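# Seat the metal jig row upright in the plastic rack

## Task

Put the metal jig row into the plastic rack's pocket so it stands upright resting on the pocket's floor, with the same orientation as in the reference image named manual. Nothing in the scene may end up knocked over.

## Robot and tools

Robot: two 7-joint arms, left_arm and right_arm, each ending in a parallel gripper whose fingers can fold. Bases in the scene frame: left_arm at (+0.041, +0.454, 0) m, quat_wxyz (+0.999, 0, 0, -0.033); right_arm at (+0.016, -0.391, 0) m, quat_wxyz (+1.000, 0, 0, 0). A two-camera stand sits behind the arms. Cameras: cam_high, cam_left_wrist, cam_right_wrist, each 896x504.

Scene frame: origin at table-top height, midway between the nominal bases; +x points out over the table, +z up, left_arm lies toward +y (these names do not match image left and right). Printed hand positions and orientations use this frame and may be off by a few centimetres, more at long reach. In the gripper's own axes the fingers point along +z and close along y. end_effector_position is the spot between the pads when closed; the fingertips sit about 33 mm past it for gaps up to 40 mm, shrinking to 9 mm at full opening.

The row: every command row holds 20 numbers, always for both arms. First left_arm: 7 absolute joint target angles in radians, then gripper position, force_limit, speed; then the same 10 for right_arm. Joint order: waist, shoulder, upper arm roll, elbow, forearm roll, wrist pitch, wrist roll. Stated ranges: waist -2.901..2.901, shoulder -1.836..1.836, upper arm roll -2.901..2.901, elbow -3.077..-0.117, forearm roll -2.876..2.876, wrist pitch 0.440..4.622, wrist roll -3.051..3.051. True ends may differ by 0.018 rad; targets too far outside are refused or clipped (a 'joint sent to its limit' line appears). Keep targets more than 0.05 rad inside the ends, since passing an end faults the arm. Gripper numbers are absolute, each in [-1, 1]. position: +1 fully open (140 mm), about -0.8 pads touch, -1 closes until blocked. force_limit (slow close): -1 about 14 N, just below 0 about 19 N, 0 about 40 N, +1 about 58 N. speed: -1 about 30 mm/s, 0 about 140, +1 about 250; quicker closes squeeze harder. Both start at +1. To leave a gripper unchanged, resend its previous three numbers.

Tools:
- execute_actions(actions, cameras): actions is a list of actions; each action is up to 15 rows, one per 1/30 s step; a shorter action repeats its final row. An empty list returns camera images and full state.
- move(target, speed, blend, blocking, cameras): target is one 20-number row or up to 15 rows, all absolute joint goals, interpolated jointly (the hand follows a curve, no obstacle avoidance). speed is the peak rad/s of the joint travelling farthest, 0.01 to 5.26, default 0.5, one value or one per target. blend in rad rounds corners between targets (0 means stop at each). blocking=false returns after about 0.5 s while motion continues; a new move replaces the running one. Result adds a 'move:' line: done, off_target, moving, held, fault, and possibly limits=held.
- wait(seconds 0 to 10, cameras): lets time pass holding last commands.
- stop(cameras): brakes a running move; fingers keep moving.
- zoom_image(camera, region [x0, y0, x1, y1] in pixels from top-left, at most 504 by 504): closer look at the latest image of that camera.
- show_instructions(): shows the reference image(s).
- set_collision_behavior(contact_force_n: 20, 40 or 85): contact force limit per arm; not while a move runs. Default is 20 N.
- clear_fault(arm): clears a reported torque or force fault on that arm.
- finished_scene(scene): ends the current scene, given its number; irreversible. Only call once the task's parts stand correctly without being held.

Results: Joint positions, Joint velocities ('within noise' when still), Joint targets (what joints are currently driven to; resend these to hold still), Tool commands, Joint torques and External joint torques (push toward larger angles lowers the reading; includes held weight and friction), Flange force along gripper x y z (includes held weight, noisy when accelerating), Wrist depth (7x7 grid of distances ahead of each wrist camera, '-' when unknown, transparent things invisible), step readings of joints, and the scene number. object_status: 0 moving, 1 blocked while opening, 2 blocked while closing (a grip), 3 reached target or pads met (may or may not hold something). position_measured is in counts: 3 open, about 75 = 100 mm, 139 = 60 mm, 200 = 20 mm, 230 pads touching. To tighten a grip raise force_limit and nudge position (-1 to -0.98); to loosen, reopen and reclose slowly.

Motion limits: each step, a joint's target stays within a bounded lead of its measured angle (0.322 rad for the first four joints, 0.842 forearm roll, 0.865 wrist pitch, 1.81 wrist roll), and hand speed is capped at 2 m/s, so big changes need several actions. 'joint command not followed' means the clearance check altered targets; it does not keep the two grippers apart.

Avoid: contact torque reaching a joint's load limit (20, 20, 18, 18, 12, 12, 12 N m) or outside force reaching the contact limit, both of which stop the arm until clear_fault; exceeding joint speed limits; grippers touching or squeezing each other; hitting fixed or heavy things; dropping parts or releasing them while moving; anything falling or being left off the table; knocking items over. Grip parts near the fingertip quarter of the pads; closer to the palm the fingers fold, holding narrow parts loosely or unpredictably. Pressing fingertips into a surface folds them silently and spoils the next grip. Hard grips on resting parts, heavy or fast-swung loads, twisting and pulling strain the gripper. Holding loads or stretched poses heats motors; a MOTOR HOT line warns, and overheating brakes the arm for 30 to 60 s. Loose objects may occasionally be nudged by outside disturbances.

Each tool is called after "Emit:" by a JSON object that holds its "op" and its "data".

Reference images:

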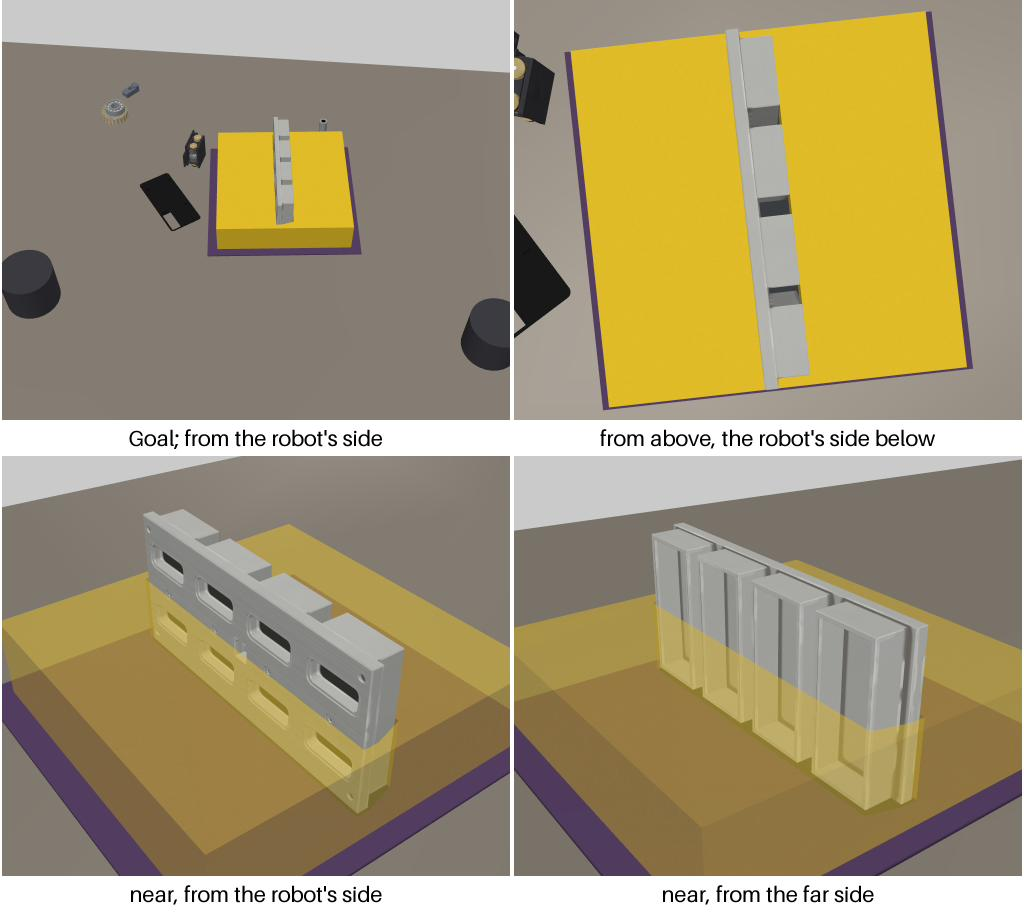

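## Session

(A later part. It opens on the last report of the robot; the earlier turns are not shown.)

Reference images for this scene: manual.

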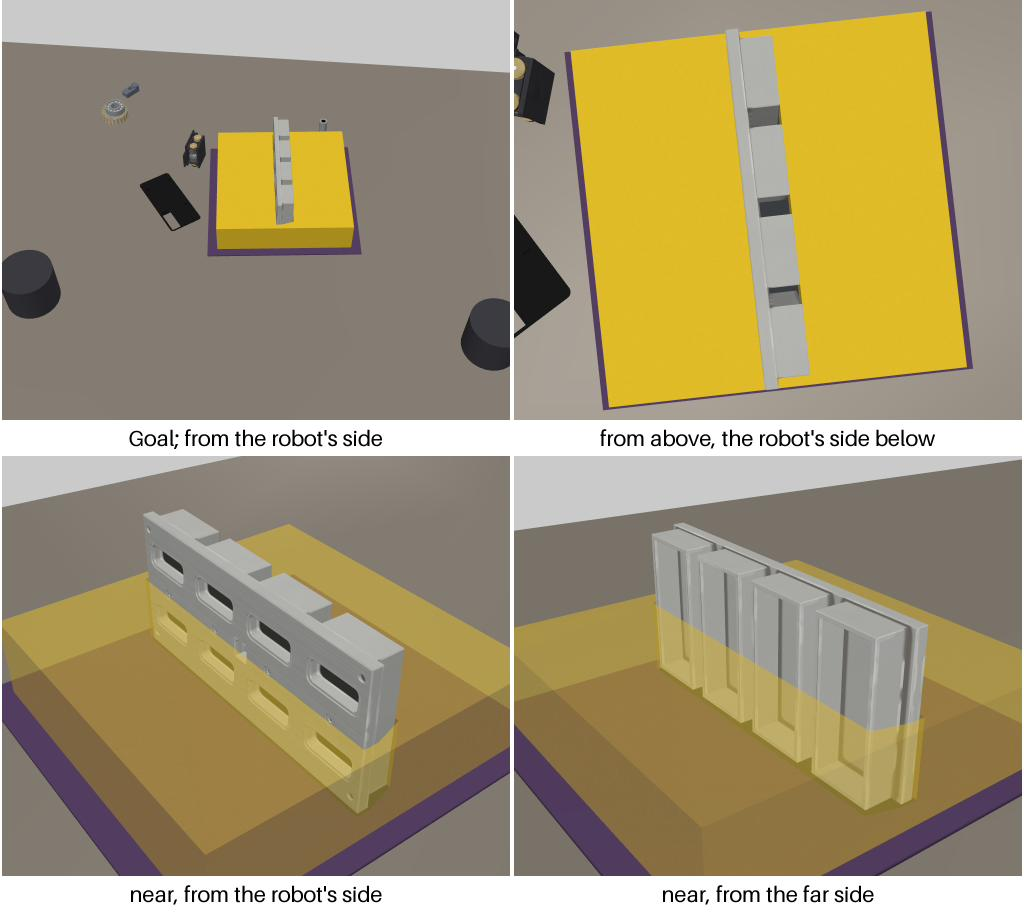

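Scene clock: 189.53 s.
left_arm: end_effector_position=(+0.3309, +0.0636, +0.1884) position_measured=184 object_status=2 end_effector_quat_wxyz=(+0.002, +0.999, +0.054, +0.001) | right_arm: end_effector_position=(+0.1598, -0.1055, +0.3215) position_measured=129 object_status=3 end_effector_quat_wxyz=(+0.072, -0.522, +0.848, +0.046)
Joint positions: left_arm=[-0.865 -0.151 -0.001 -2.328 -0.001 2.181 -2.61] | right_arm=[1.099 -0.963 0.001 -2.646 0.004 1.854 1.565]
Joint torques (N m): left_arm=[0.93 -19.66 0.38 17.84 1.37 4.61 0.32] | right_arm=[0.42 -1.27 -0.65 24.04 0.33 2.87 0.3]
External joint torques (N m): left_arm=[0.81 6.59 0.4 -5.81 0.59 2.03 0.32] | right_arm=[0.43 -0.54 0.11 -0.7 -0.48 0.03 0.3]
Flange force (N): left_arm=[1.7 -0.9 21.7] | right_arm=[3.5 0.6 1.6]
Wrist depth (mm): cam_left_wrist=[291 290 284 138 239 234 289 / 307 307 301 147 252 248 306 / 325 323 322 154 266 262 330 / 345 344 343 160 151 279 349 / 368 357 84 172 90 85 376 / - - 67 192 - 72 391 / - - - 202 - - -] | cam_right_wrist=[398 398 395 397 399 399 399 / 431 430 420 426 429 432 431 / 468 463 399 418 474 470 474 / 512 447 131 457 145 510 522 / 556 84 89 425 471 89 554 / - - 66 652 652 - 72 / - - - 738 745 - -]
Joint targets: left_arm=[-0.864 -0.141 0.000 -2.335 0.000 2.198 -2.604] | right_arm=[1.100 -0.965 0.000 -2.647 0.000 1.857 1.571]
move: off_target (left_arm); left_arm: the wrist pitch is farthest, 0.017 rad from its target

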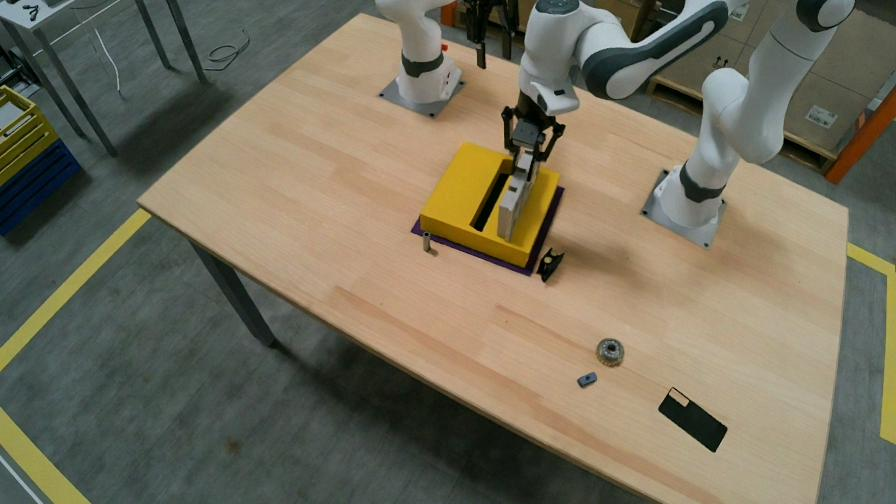

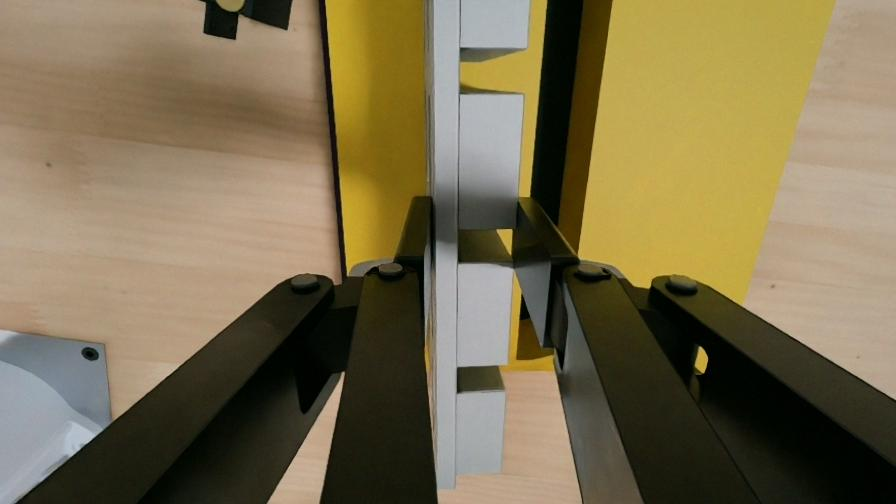

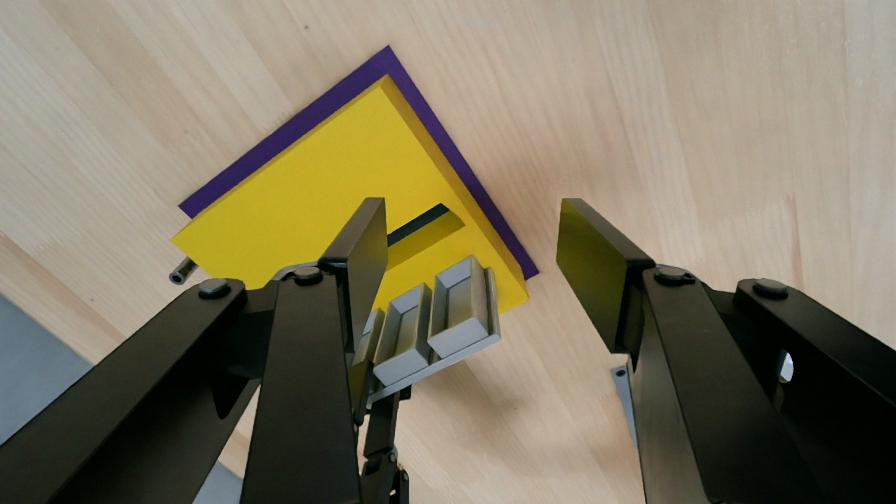

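Emit:
{"op": "move", "data": {"target": [[-0.864,-0.153,0,-2.326,0,2.178,-2.604,-1,-0.05098,-1,1.1,-0.9645,0,-2.647,0,1.857,1.571,0,1,0],[-0.864,-0.153,0,-2.326,0,2.178,-2.604,0,-0.05098,-1,1.1,-0.9645,0,-2.647,0,1.857,1.571,0,1,0]], "speed": [0.03,0.04], "cameras": ["all"]}}

Emit:
{"op": "zoom_image", "data": {"camera": "cam_high", "region": [450, 120, 570, 240]}}

Emit:
{"op": "zoom_image", "data": {"camera": "cam_left_wrist", "region": [410, 0, 610, 200]}}

Scene clock: 192.23 s.
left_arm: end_effector_position=(+0.3309, +0.0640, +0.1886) position_measured=129 object_status=0 end_effector_quat_wxyz=(+0.001, +0.999, +0.054, +0.001) | right_arm: end_effector_position=(+0.1598, -0.1055, +0.3215) position_measured=129 object_status=3 end_effector_quat_wxyz=(+0.072, -0.522, +0.848, +0.046)
Joint positions: left_arm=[-0.865 -0.151 -0.001 -2.328 -0.001 2.18 -2.61] | right_arm=[1.099 -0.963 0.001 -2.646 0.004 1.854 1.565]
Joint torques (N m): left_arm=[0.19 -26.33 -0.42 22.23 0.78 2.64 0.28] | right_arm=[0.39 -1.29 -0.69 24.1 0.33 2.87 0.31]
External joint torques (N m): left_arm=[0.29 -0.3 -0.16 -1.28 0 0.08 0.28] | right_arm=[0.35 -0.49 0.06 -0.64 -0.48 0.02 0.31]
Flange force (N): left_arm=[-2.0 -4.7 1.6] | right_arm=[3.1 0.4 1.5]
Wrist depth (mm): cam_left_wrist=[291 291 283 227 238 234 288 / 306 305 300 148 253 248 308 / 325 323 322 156 265 262 330 / 346 345 131 176 146 276 351 / 363 84 90 177 308 87 85 / - 67 67 194 398 - 74 / - - - 423 432 - 64] | cam_right_wrist=[398 396 395 397 396 397 396 / 430 432 418 425 432 432 432 / 470 459 401 418 469 472 472 / 513 449 131 453 146 506 521 / 561 84 89 418 472 89 554 / - - 66 650 645 - 72 / - - - 722 743 - -]
Joint targets: left_arm=[-0.864 -0.153 0.000 -2.326 0.000 2.178 -2.604] | right_arm=[1.100 -0.965 0.000 -2.647 0.000 1.857 1.571]
move: done

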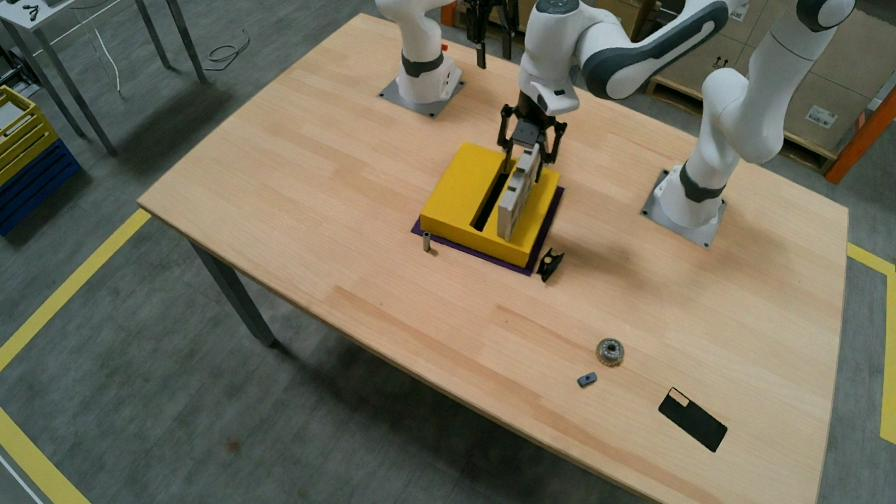

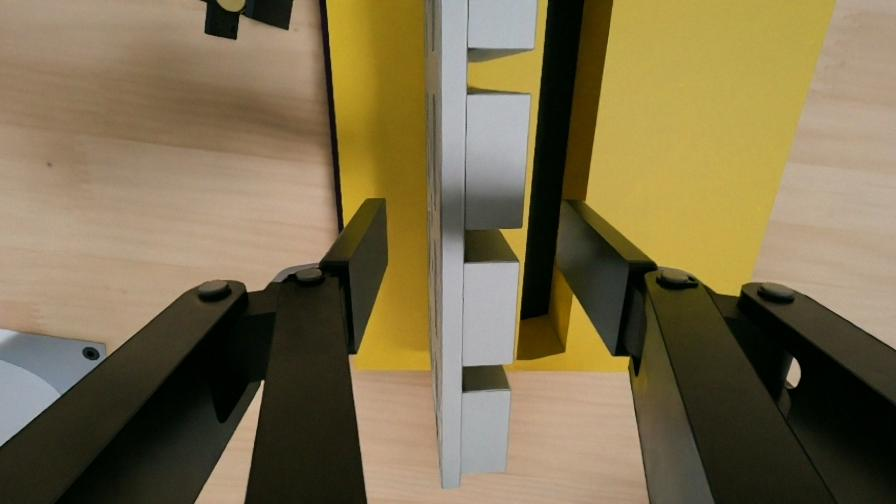

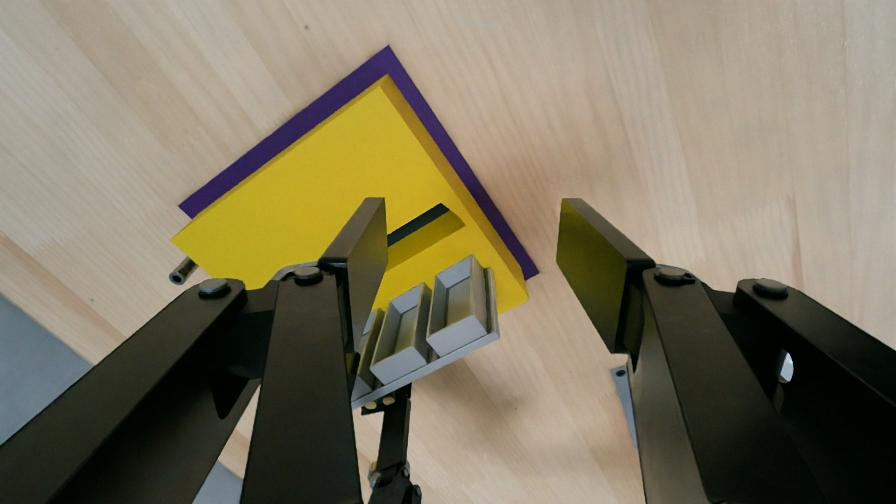

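Scaled by 4.200 from the camera's 896x504 image, which has a finer 1280x720 frame.

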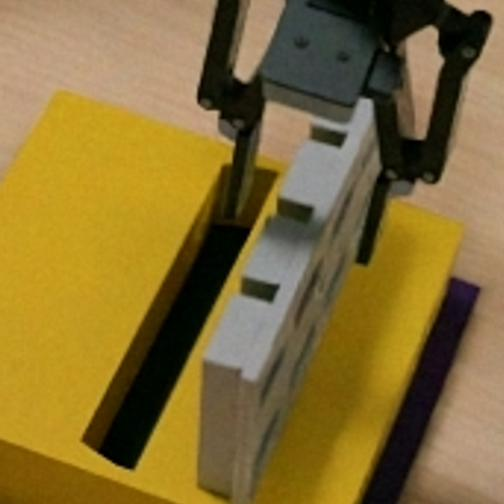

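Scaled by 2.520 from the camera's 896x504 image, which has a finer 1280x720 frame.

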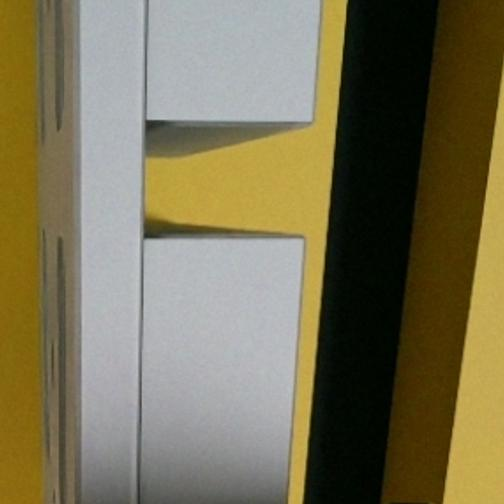

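Emit:
{"op": "move", "data": {"target": [[-0.8676,-0.1337,0,-2.3276,0,2.194,-2.61,0,-0.05,-1,1.1,-0.9645,0,-2.647,0,1.857,1.571,0,1,0],[-0.8676,-0.1337,0,-2.3276,0,2.194,-2.61,-1,-0.05,-1,1.1,-0.9645,0,-2.647,0,1.857,1.571,0,1,0]], "speed": [0.05,0.04]}}

Emit:
{"op": "wait", "data": {"seconds": 0.7, "cameras": ["all"]}}

Emit:
{"op": "zoom_image", "data": {"camera": "cam_left_wrist", "region": [410, 0, 610, 200]}}

Emit:
{"op": "zoom_image", "data": {"camera": "cam_right_wrist", "region": [370, 190, 510, 330]}}

Scene clock: 195.63 s.
left_arm: end_effector_position=(+0.3309, +0.0628, +0.1819) position_measured=182 object_status=0 end_effector_quat_wxyz=(-0.001, +0.999, +0.053, -0.001) | right_arm: end_effector_position=(+0.1598, -0.1055, +0.3215) position_measured=129 object_status=3 end_effector_quat_wxyz=(+0.072, -0.522, +0.848, +0.046)
Joint positions: left_arm=[-0.867 -0.135 -0.001 -2.328 -0.001 2.19 -2.61] | right_arm=[1.099 -0.963 0.001 -2.646 0.004 1.854 1.565]
Joint torques (N m): left_arm=[-0.6 -24.71 -0.36 21.16 0.8 3.41 0.02] | right_arm=[0.43 -1.25 -0.69 24.09 0.34 2.89 0.32]
External joint torques (N m): left_arm=[-0.57 1.85 -0.19 -2.27 0.03 0.85 0.02] | right_arm=[0.42 -0.35 0.1 -0.67 -0.47 0.05 0.32]
Flange force (N): left_arm=[-1.7 -1.6 7.7] | right_arm=[2.6 0.6 1.6]
Wrist depth (mm): cam_left_wrist=[287 285 253 132 231 227 281 / 301 302 295 141 252 240 300 / 318 319 311 148 258 255 322 / 338 339 331 154 152 271 339 / 362 354 84 165 90 85 365 / - - 67 185 - 72 381 / - - - 195 - - -] | cam_right_wrist=[396 397 400 399 401 399 398 / 431 432 419 425 436 433 433 / 469 463 402 417 473 472 471 / 514 448 131 455 146 513 516 / 560 84 89 424 470 89 550 / - - 66 646 653 - 72 / - - - 736 743 - -]
Joint targets: left_arm=[-0.868 -0.134 0.000 -2.328 0.000 2.194 -2.610] | right_arm=[1.100 -0.965 0.000 -2.647 0.000 1.857 1.571]
move: done

Scene clock: 196.33 s.
left_arm: end_effector_position=(+0.3309, +0.0628, +0.1819) position_measured=182 object_status=2 end_effector_quat_wxyz=(-0.001, +0.999, +0.053, -0.001) | right_arm: end_effector_position=(+0.1598, -0.1055, +0.3215) position_measured=129 object_status=3 end_effector_quat_wxyz=(+0.072, -0.522, +0.848, +0.046)
Joint positions: left_arm=[-0.867 -0.135 -0.001 -2.328 -0.001 2.19 -2.61] | right_arm=[1.099 -0.963 0.001 -2.646 0.004 1.854 1.565]
Joint torques (N m): left_arm=[-0.65 -24.69 -0.39 21.13 0.83 3.42 -0.01] | right_arm=[0.4 -1.3 -0.69 24.11 0.34 2.87 0.32]
External joint torques (N m): left_arm=[-0.6 1.76 -0.2 -2.27 0.06 0.86 -0.01] | right_arm=[0.42 -0.54 0.13 -0.59 -0.47 0.03 0.32]
Flange force (N): left_arm=[-1.9 -1.7 7.6] | right_arm=[3.2 0.7 1.4]
Wrist depth (mm): cam_left_wrist=[285 286 232 132 232 228 281 / 300 300 295 141 252 240 300 / 319 319 313 148 258 255 320 / 340 338 332 154 153 273 343 / 363 352 84 165 90 85 366 / - - 67 184 - 72 379 / - - - 195 - - -] | cam_right_wrist=[395 396 397 399 399 400 397 / 430 432 421 425 430 432 433 / 468 463 401 420 471 474 473 / 512 447 131 454 145 510 524 / 564 84 89 423 470 89 556 / - - 66 648 648 - 72 / - - - 738 747 - -]
Joint targets: left_arm=[-0.868 -0.134 0.000 -2.328 0.000 2.194 -2.610] | right_arm=[1.100 -0.965 0.000 -2.647 0.000 1.857 1.571]
Tool commands: left_gripper/position=-1.0 left_gripper/force_limit=-0.05 left_gripper/speed=-1.0 right_gripper/position=+0.0 right_gripper/force_limit=+1.0 right_gripper/speed=+0.0
wait: 0.70 s; at rest by 0.17 s

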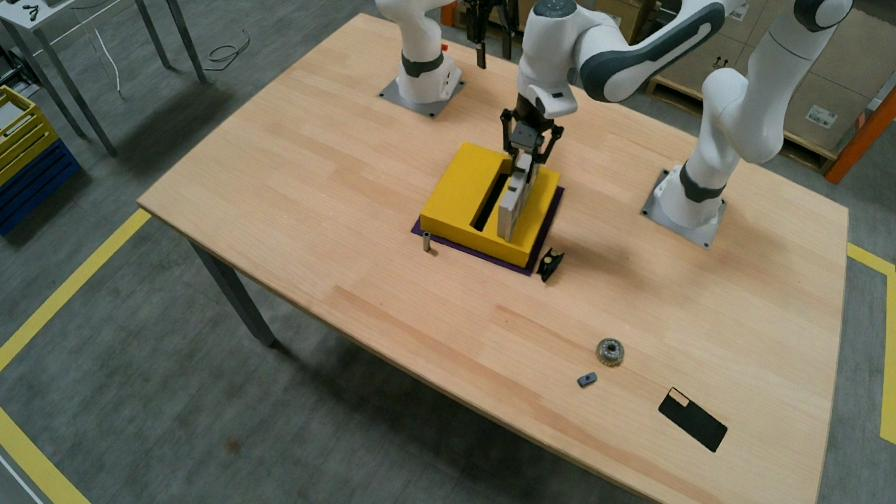

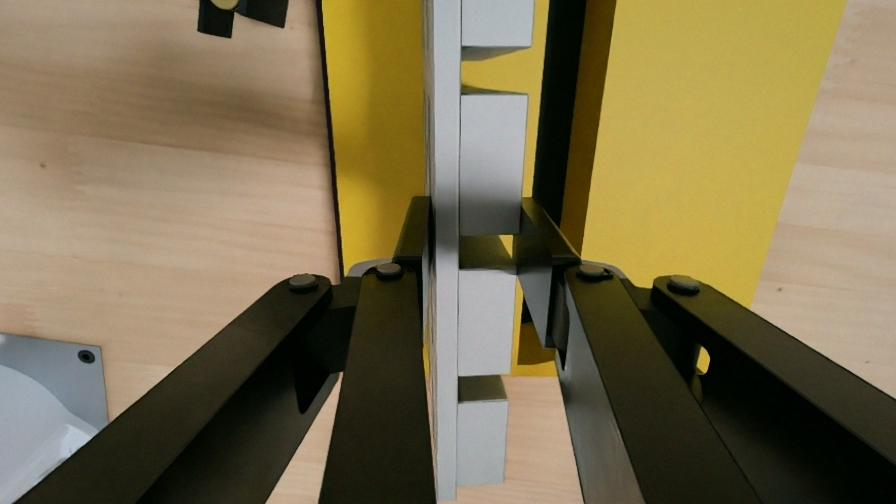

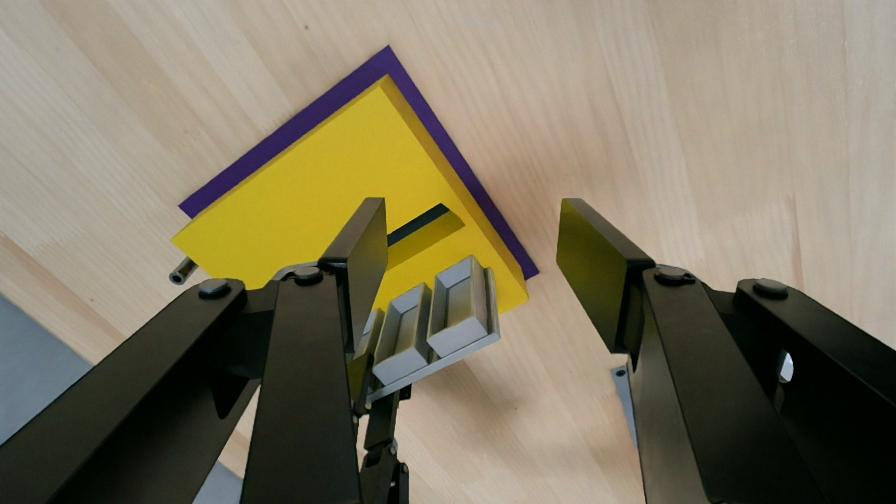

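Scaled by 2.520 from the camera's 896x504 image, which has a finer 1280x720 frame.

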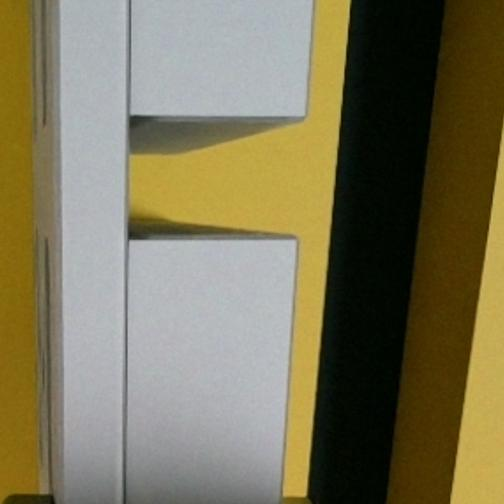

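Scaled by 3.600 from the camera's 896x504 image, which has a finer 1280x720 frame.

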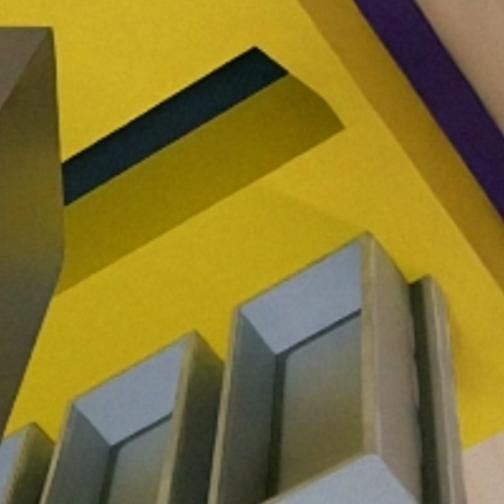

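Emit:
{"op": "move", "data": {"target": [-0.8676,-0.187,0,-2.275,0,2.103,-2.61,-1,-0.05,-1,1.1,-0.9645,0,-2.647,0,1.857,1.571,0,1,0], "speed": 0.1, "cameras": ["cam_left_wrist"]}}

Emit:
{"op": "zoom_image", "data": {"camera": "cam_left_wrist", "region": [410, 0, 610, 200]}}

Scene clock: 198.37 s.
left_arm: end_effector_position=(+0.3302, +0.0640, +0.2155) position_measured=184 object_status=2 end_effector_quat_wxyz=(-0.001, +0.999, +0.053, -0.001) | right_arm: end_effector_position=(+0.1598, -0.1055, +0.3215) position_measured=129 object_status=3 end_effector_quat_wxyz=(+0.072, -0.522, +0.848, +0.046)
Joint positions: left_arm=[-0.867 -0.178 -0.001 -2.283 -0.001 2.103 -2.61] | right_arm=[1.099 -0.963 0.001 -2.646 0.004 1.854 1.565]
Joint velocities: left_arm=[0 -0.002 0 -0.001 0.001 -0.004 -0.001] | right_arm=[within noise]
Joint torques (N m): left_arm=[-0.58 -29.59 -0.62 26.3 0.77 3.21 0.01] | right_arm=[0.41 -1.23 -0.65 24.11 0.34 2.86 0.31]
External joint torques (N m): left_arm=[-0.56 -4.05 -0.42 2.34 -0.04 0.66 0.01] | right_arm=[0.44 -0.41 0.17 -0.66 -0.48 0.01 0.31]
Flange force (N): left_arm=[-3.2 -3.6 -6.1] | right_arm=[2.9 0.8 1.5]
Wrist depth (mm): cam_left_wrist=[315 314 314 146 258 257 316 / 331 332 328 142 279 272 335 / 353 352 351 149 291 290 354 / 374 373 373 155 151 310 376 / 395 389 84 168 90 85 405 / - - 67 186 - 72 422 / - - - 198 - - -] | cam_right_wrist=[398 397 397 400 397 399 399 / 429 431 422 423 431 432 431 / 470 462 403 420 473 472 473 / 515 446 131 453 145 512 522 / 561 84 89 400 470 89 557 / - - 66 397 645 - 72 / - - - 743 750 - -]
Joint targets: left_arm=[-0.868 -0.187 0.000 -2.275 0.000 2.103 -2.610] | right_arm=[1.100 -0.965 0.000 -2.647 0.000 1.857 1.571]
move: done
Images, in order (width x height): cam_left_wrist 896x504.

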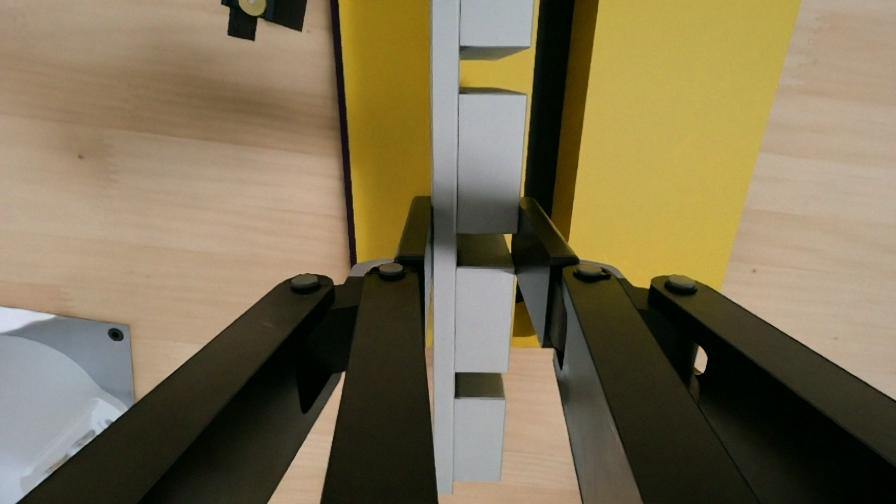

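Scaled by 2.520 from the camera's 896x504 image, which has a finer 1280x720 frame.

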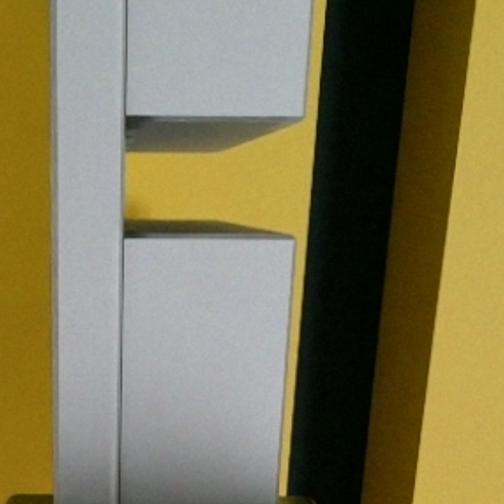

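Emit:
{"op": "move", "data": {"target": [-0.924,-0.021,0,-2.1235,0,2.126,-2.667,-1,-0.05,-1,1.1,-0.9645,0,-2.647,0,1.857,1.571,0,1,0], "speed": 0.1, "cameras": ["all"]}}

Emit:
{"op": "zoom_image", "data": {"camera": "cam_left_wrist", "region": [410, 0, 610, 200]}}

Emit:
{"op": "zoom_image", "data": {"camera": "cam_right_wrist", "region": [370, 160, 510, 300]}}

Emit:
{"op": "zoom_image", "data": {"camera": "cam_high", "region": [450, 140, 550, 240]}}

Scene clock: 202.07 s.
left_arm: end_effector_position=(+0.3360, +0.0056, +0.2021) position_measured=184 object_status=2 end_effector_quat_wxyz=(-0.001, +0.999, +0.050, -0.001) | right_arm: end_effector_position=(+0.1598, -0.1055, +0.3215) position_measured=129 object_status=3 end_effector_quat_wxyz=(+0.072, -0.522, +0.848, +0.046)
Joint positions: left_arm=[-0.923 -0.014 -0.001 -2.132 -0.001 2.116 -2.66] | right_arm=[1.099 -0.963 0.001 -2.646 0.004 1.854 1.565]
Joint velocities: left_arm=[0 0.001 0 -0.001 0.001 0 -0.006] | right_arm=[within noise]
Joint torques (N m): left_arm=[-0.69 -35.08 -0.54 26.46 0.77 3.6 -0.28] | right_arm=[0.42 -1.27 -0.67 24.11 0.33 2.88 0.31]
External joint torques (N m): left_arm=[-0.66 -3.97 -0.5 2.65 -0.03 1.06 -0.28] | right_arm=[0.41 -0.48 0.14 -0.55 -0.49 0.05 0.31]
Flange force (N): left_arm=[-2.8 -1.8 -5.3] | right_arm=[2.9 0.7 1.3]
Wrist depth (mm): cam_left_wrist=[304 310 245 145 246 298 305 / 320 321 259 142 260 318 322 / 340 340 274 149 274 342 342 / 361 362 288 155 150 358 363 / 384 375 84 168 90 85 391 / - - 67 186 - 72 406 / - - - 198 - - -] | cam_right_wrist=[398 397 396 399 397 399 398 / 430 436 423 420 432 434 435 / 469 460 401 420 474 477 473 / 519 449 131 435 146 509 522 / 557 83 89 491 468 89 555 / - - 66 646 652 - 72 / - - - 747 736 - -]
Joint targets: left_arm=[-0.924 -0.021 0.000 -2.123 0.000 2.126 -2.667] | right_arm=[1.100 -0.965 0.000 -2.647 0.000 1.857 1.571]
move: done

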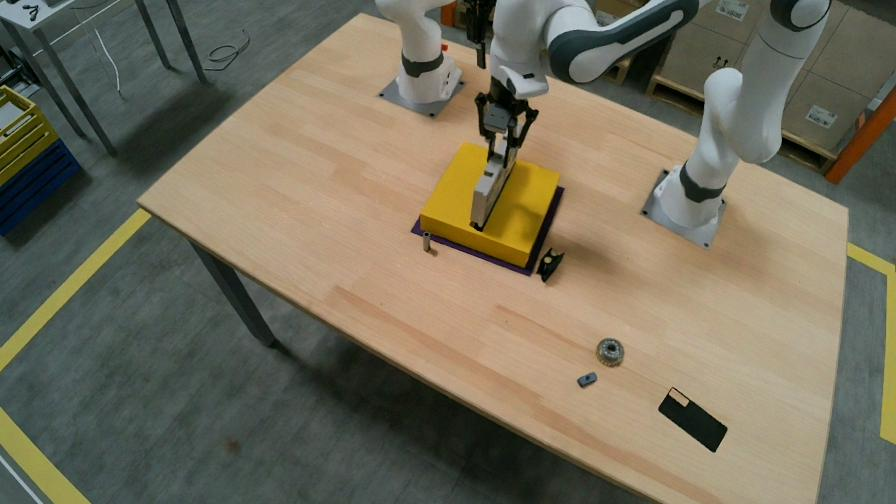

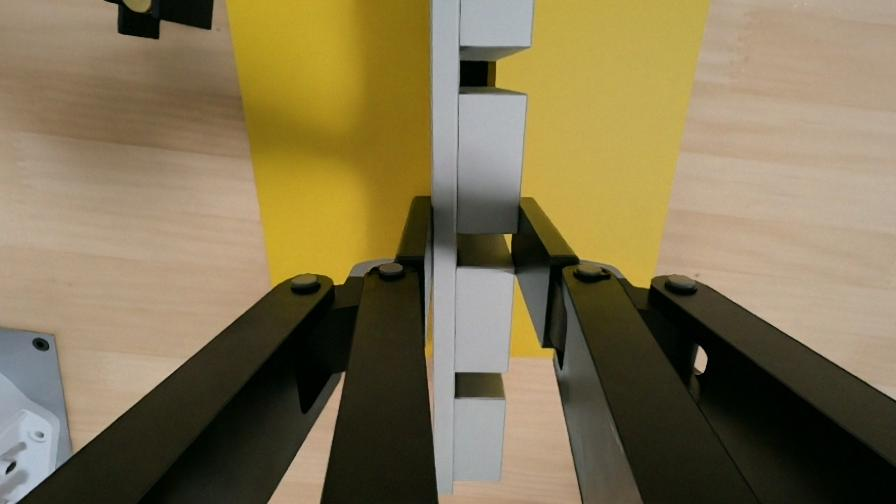

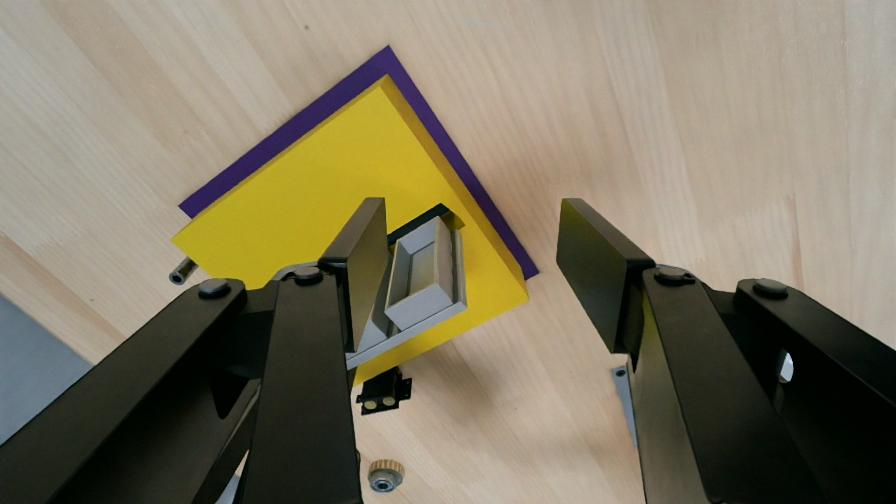

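Scaled by 2.520 from the camera's 896x504 image, which has a finer 1280x720 frame.

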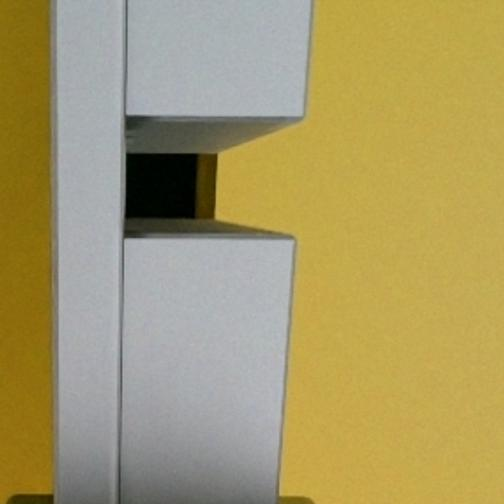

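Scaled by 3.600 from the camera's 896x504 image, which has a finer 1280x720 frame.

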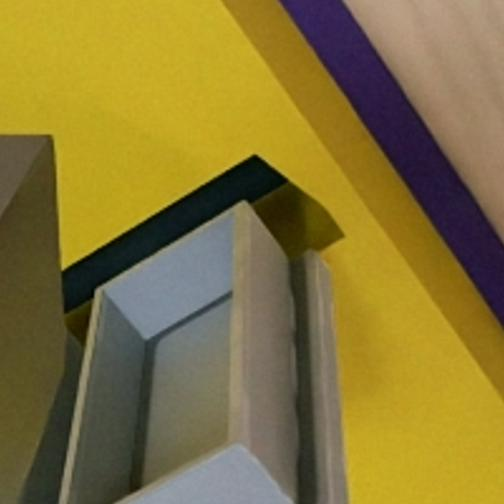

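Scaled by 5.040 from the camera's 896x504 image, which has a finer 1280x720 frame.

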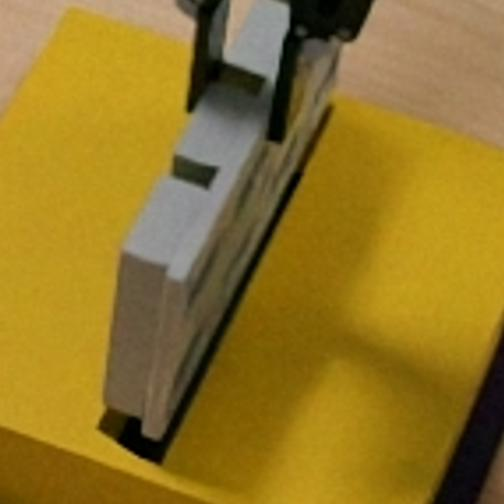

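Emit:
{"op": "move", "data": {"target": [-0.9266,-0.0146,0,-2.151,0,2.156,-2.67,-1,-0.05,-1,1.1,-0.9645,0,-2.647,0,1.857,1.571,0,1,0], "speed": 0.06, "cameras": ["all"]}}

Emit:
{"op": "zoom_image", "data": {"camera": "cam_left_wrist", "region": [450, 30, 530, 110]}}

Emit:
{"op": "zoom_image", "data": {"camera": "cam_right_wrist", "region": [390, 180, 490, 280]}}

Emit:
{"op": "zoom_image", "data": {"camera": "cam_high", "region": [460, 185, 510, 235]}}

Scene clock: 205.43 s.
left_arm: end_effector_position=(+0.3334, +0.0070, +0.1899) position_measured=184 object_status=2 end_effector_quat_wxyz=(-0.001, +0.999, +0.051, -0.001) | right_arm: end_effector_position=(+0.1598, -0.1055, +0.3215) position_measured=129 object_status=3 end_effector_quat_wxyz=(+0.072, -0.522, +0.848, +0.046)
Joint positions: left_arm=[-0.925 -0.007 -0.001 -2.156 -0.001 2.146 -2.664] | right_arm=[1.099 -0.963 0.001 -2.646 0.004 1.854 1.565]
Joint velocities: left_arm=[0.001 -0.002 0 0 0 0.004 0] | right_arm=[within noise]
Joint torques (N m): left_arm=[-0.66 -35.4 -0.48 25.76 0.74 3.63 -0.29] | right_arm=[0.43 -1.3 -0.67 24.09 0.32 2.87 0.31]
External joint torques (N m): left_arm=[-0.69 -4.03 -0.51 2.02 -0.06 1.08 -0.29] | right_arm=[0.43 -0.43 0.13 -0.69 -0.49 0.02 0.31]
Flange force (N): left_arm=[-3.9 -3.9 -4.5] | right_arm=[3.0 0.7 1.6]
Wrist depth (mm): cam_left_wrist=[293 292 234 146 235 292 293 / 309 308 247 142 248 302 311 / 328 326 263 149 264 326 327 / 348 349 276 155 150 345 351 / 372 362 84 168 90 85 372 / - - 67 186 - 72 392 / - - - 198 - - -] | cam_right_wrist=[395 396 395 400 398 399 398 / 430 430 418 423 432 431 433 / 467 459 399 418 469 474 472 / 519 449 131 422 146 511 521 / 565 84 89 491 471 89 555 / - - 66 650 652 - 72 / - - - 743 747 - -]
Joint targets: left_arm=[-0.927 -0.015 0.000 -2.151 0.000 2.156 -2.670] | right_arm=[1.100 -0.965 0.000 -2.647 0.000 1.857 1.571]
move: done

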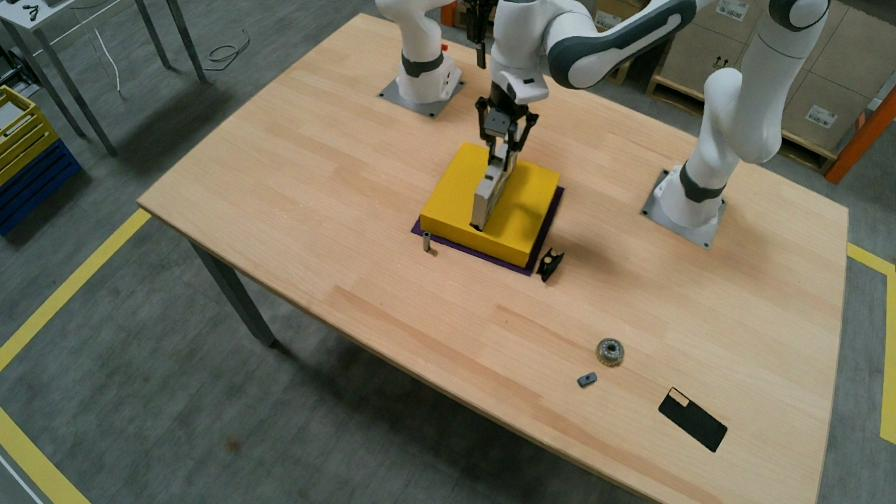

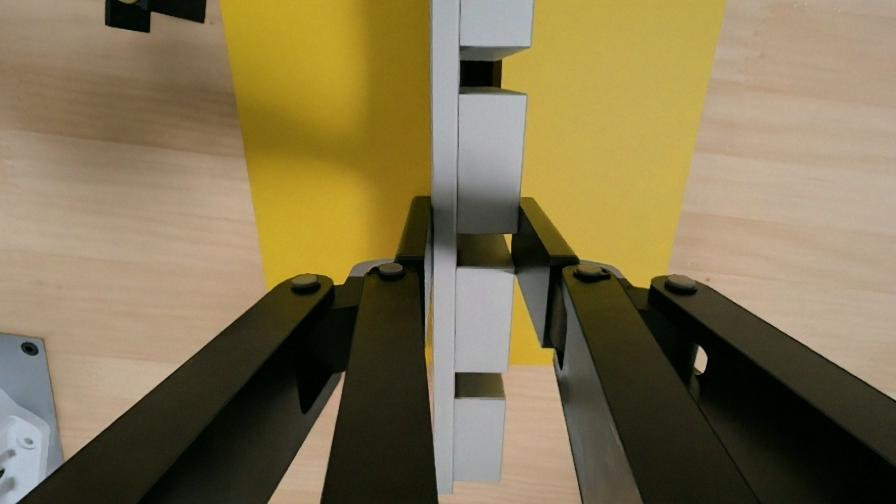

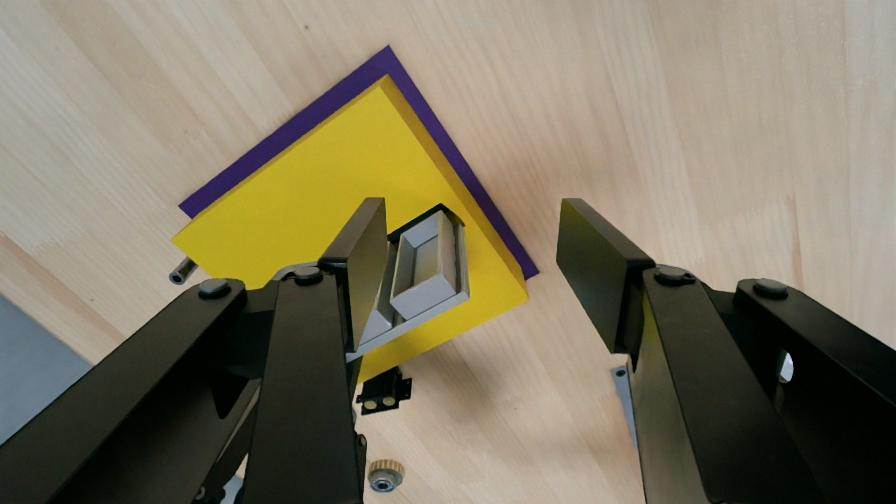

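Scaled by 6.300 from the camera's 896x504 image, which has a finer 1280x720 frame.

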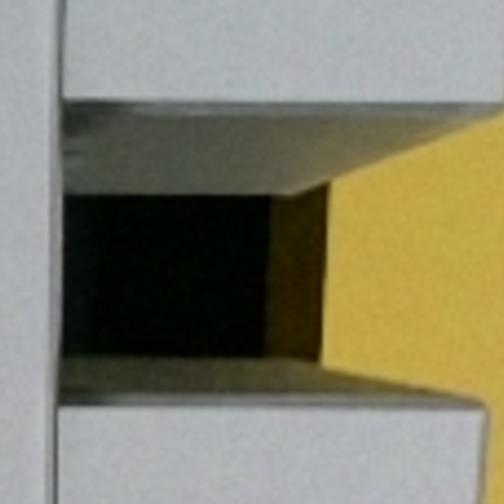

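Scaled by 5.040 from the camera's 896x504 image, which has a finer 1280x720 frame.

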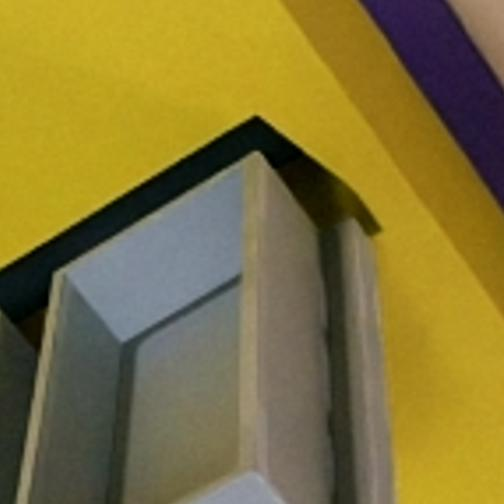

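Scaled by 10.080 from the camera's 896x504 image, which has a finer 1280x720 frame.

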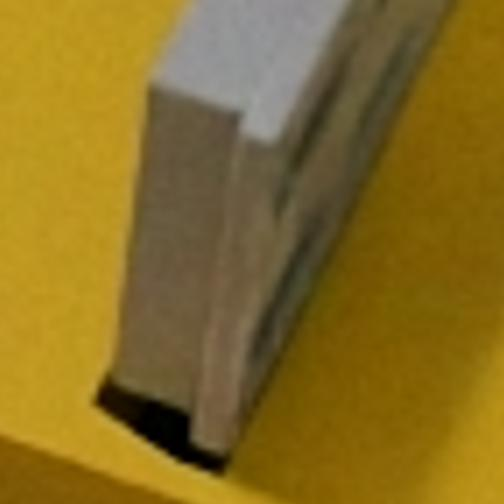

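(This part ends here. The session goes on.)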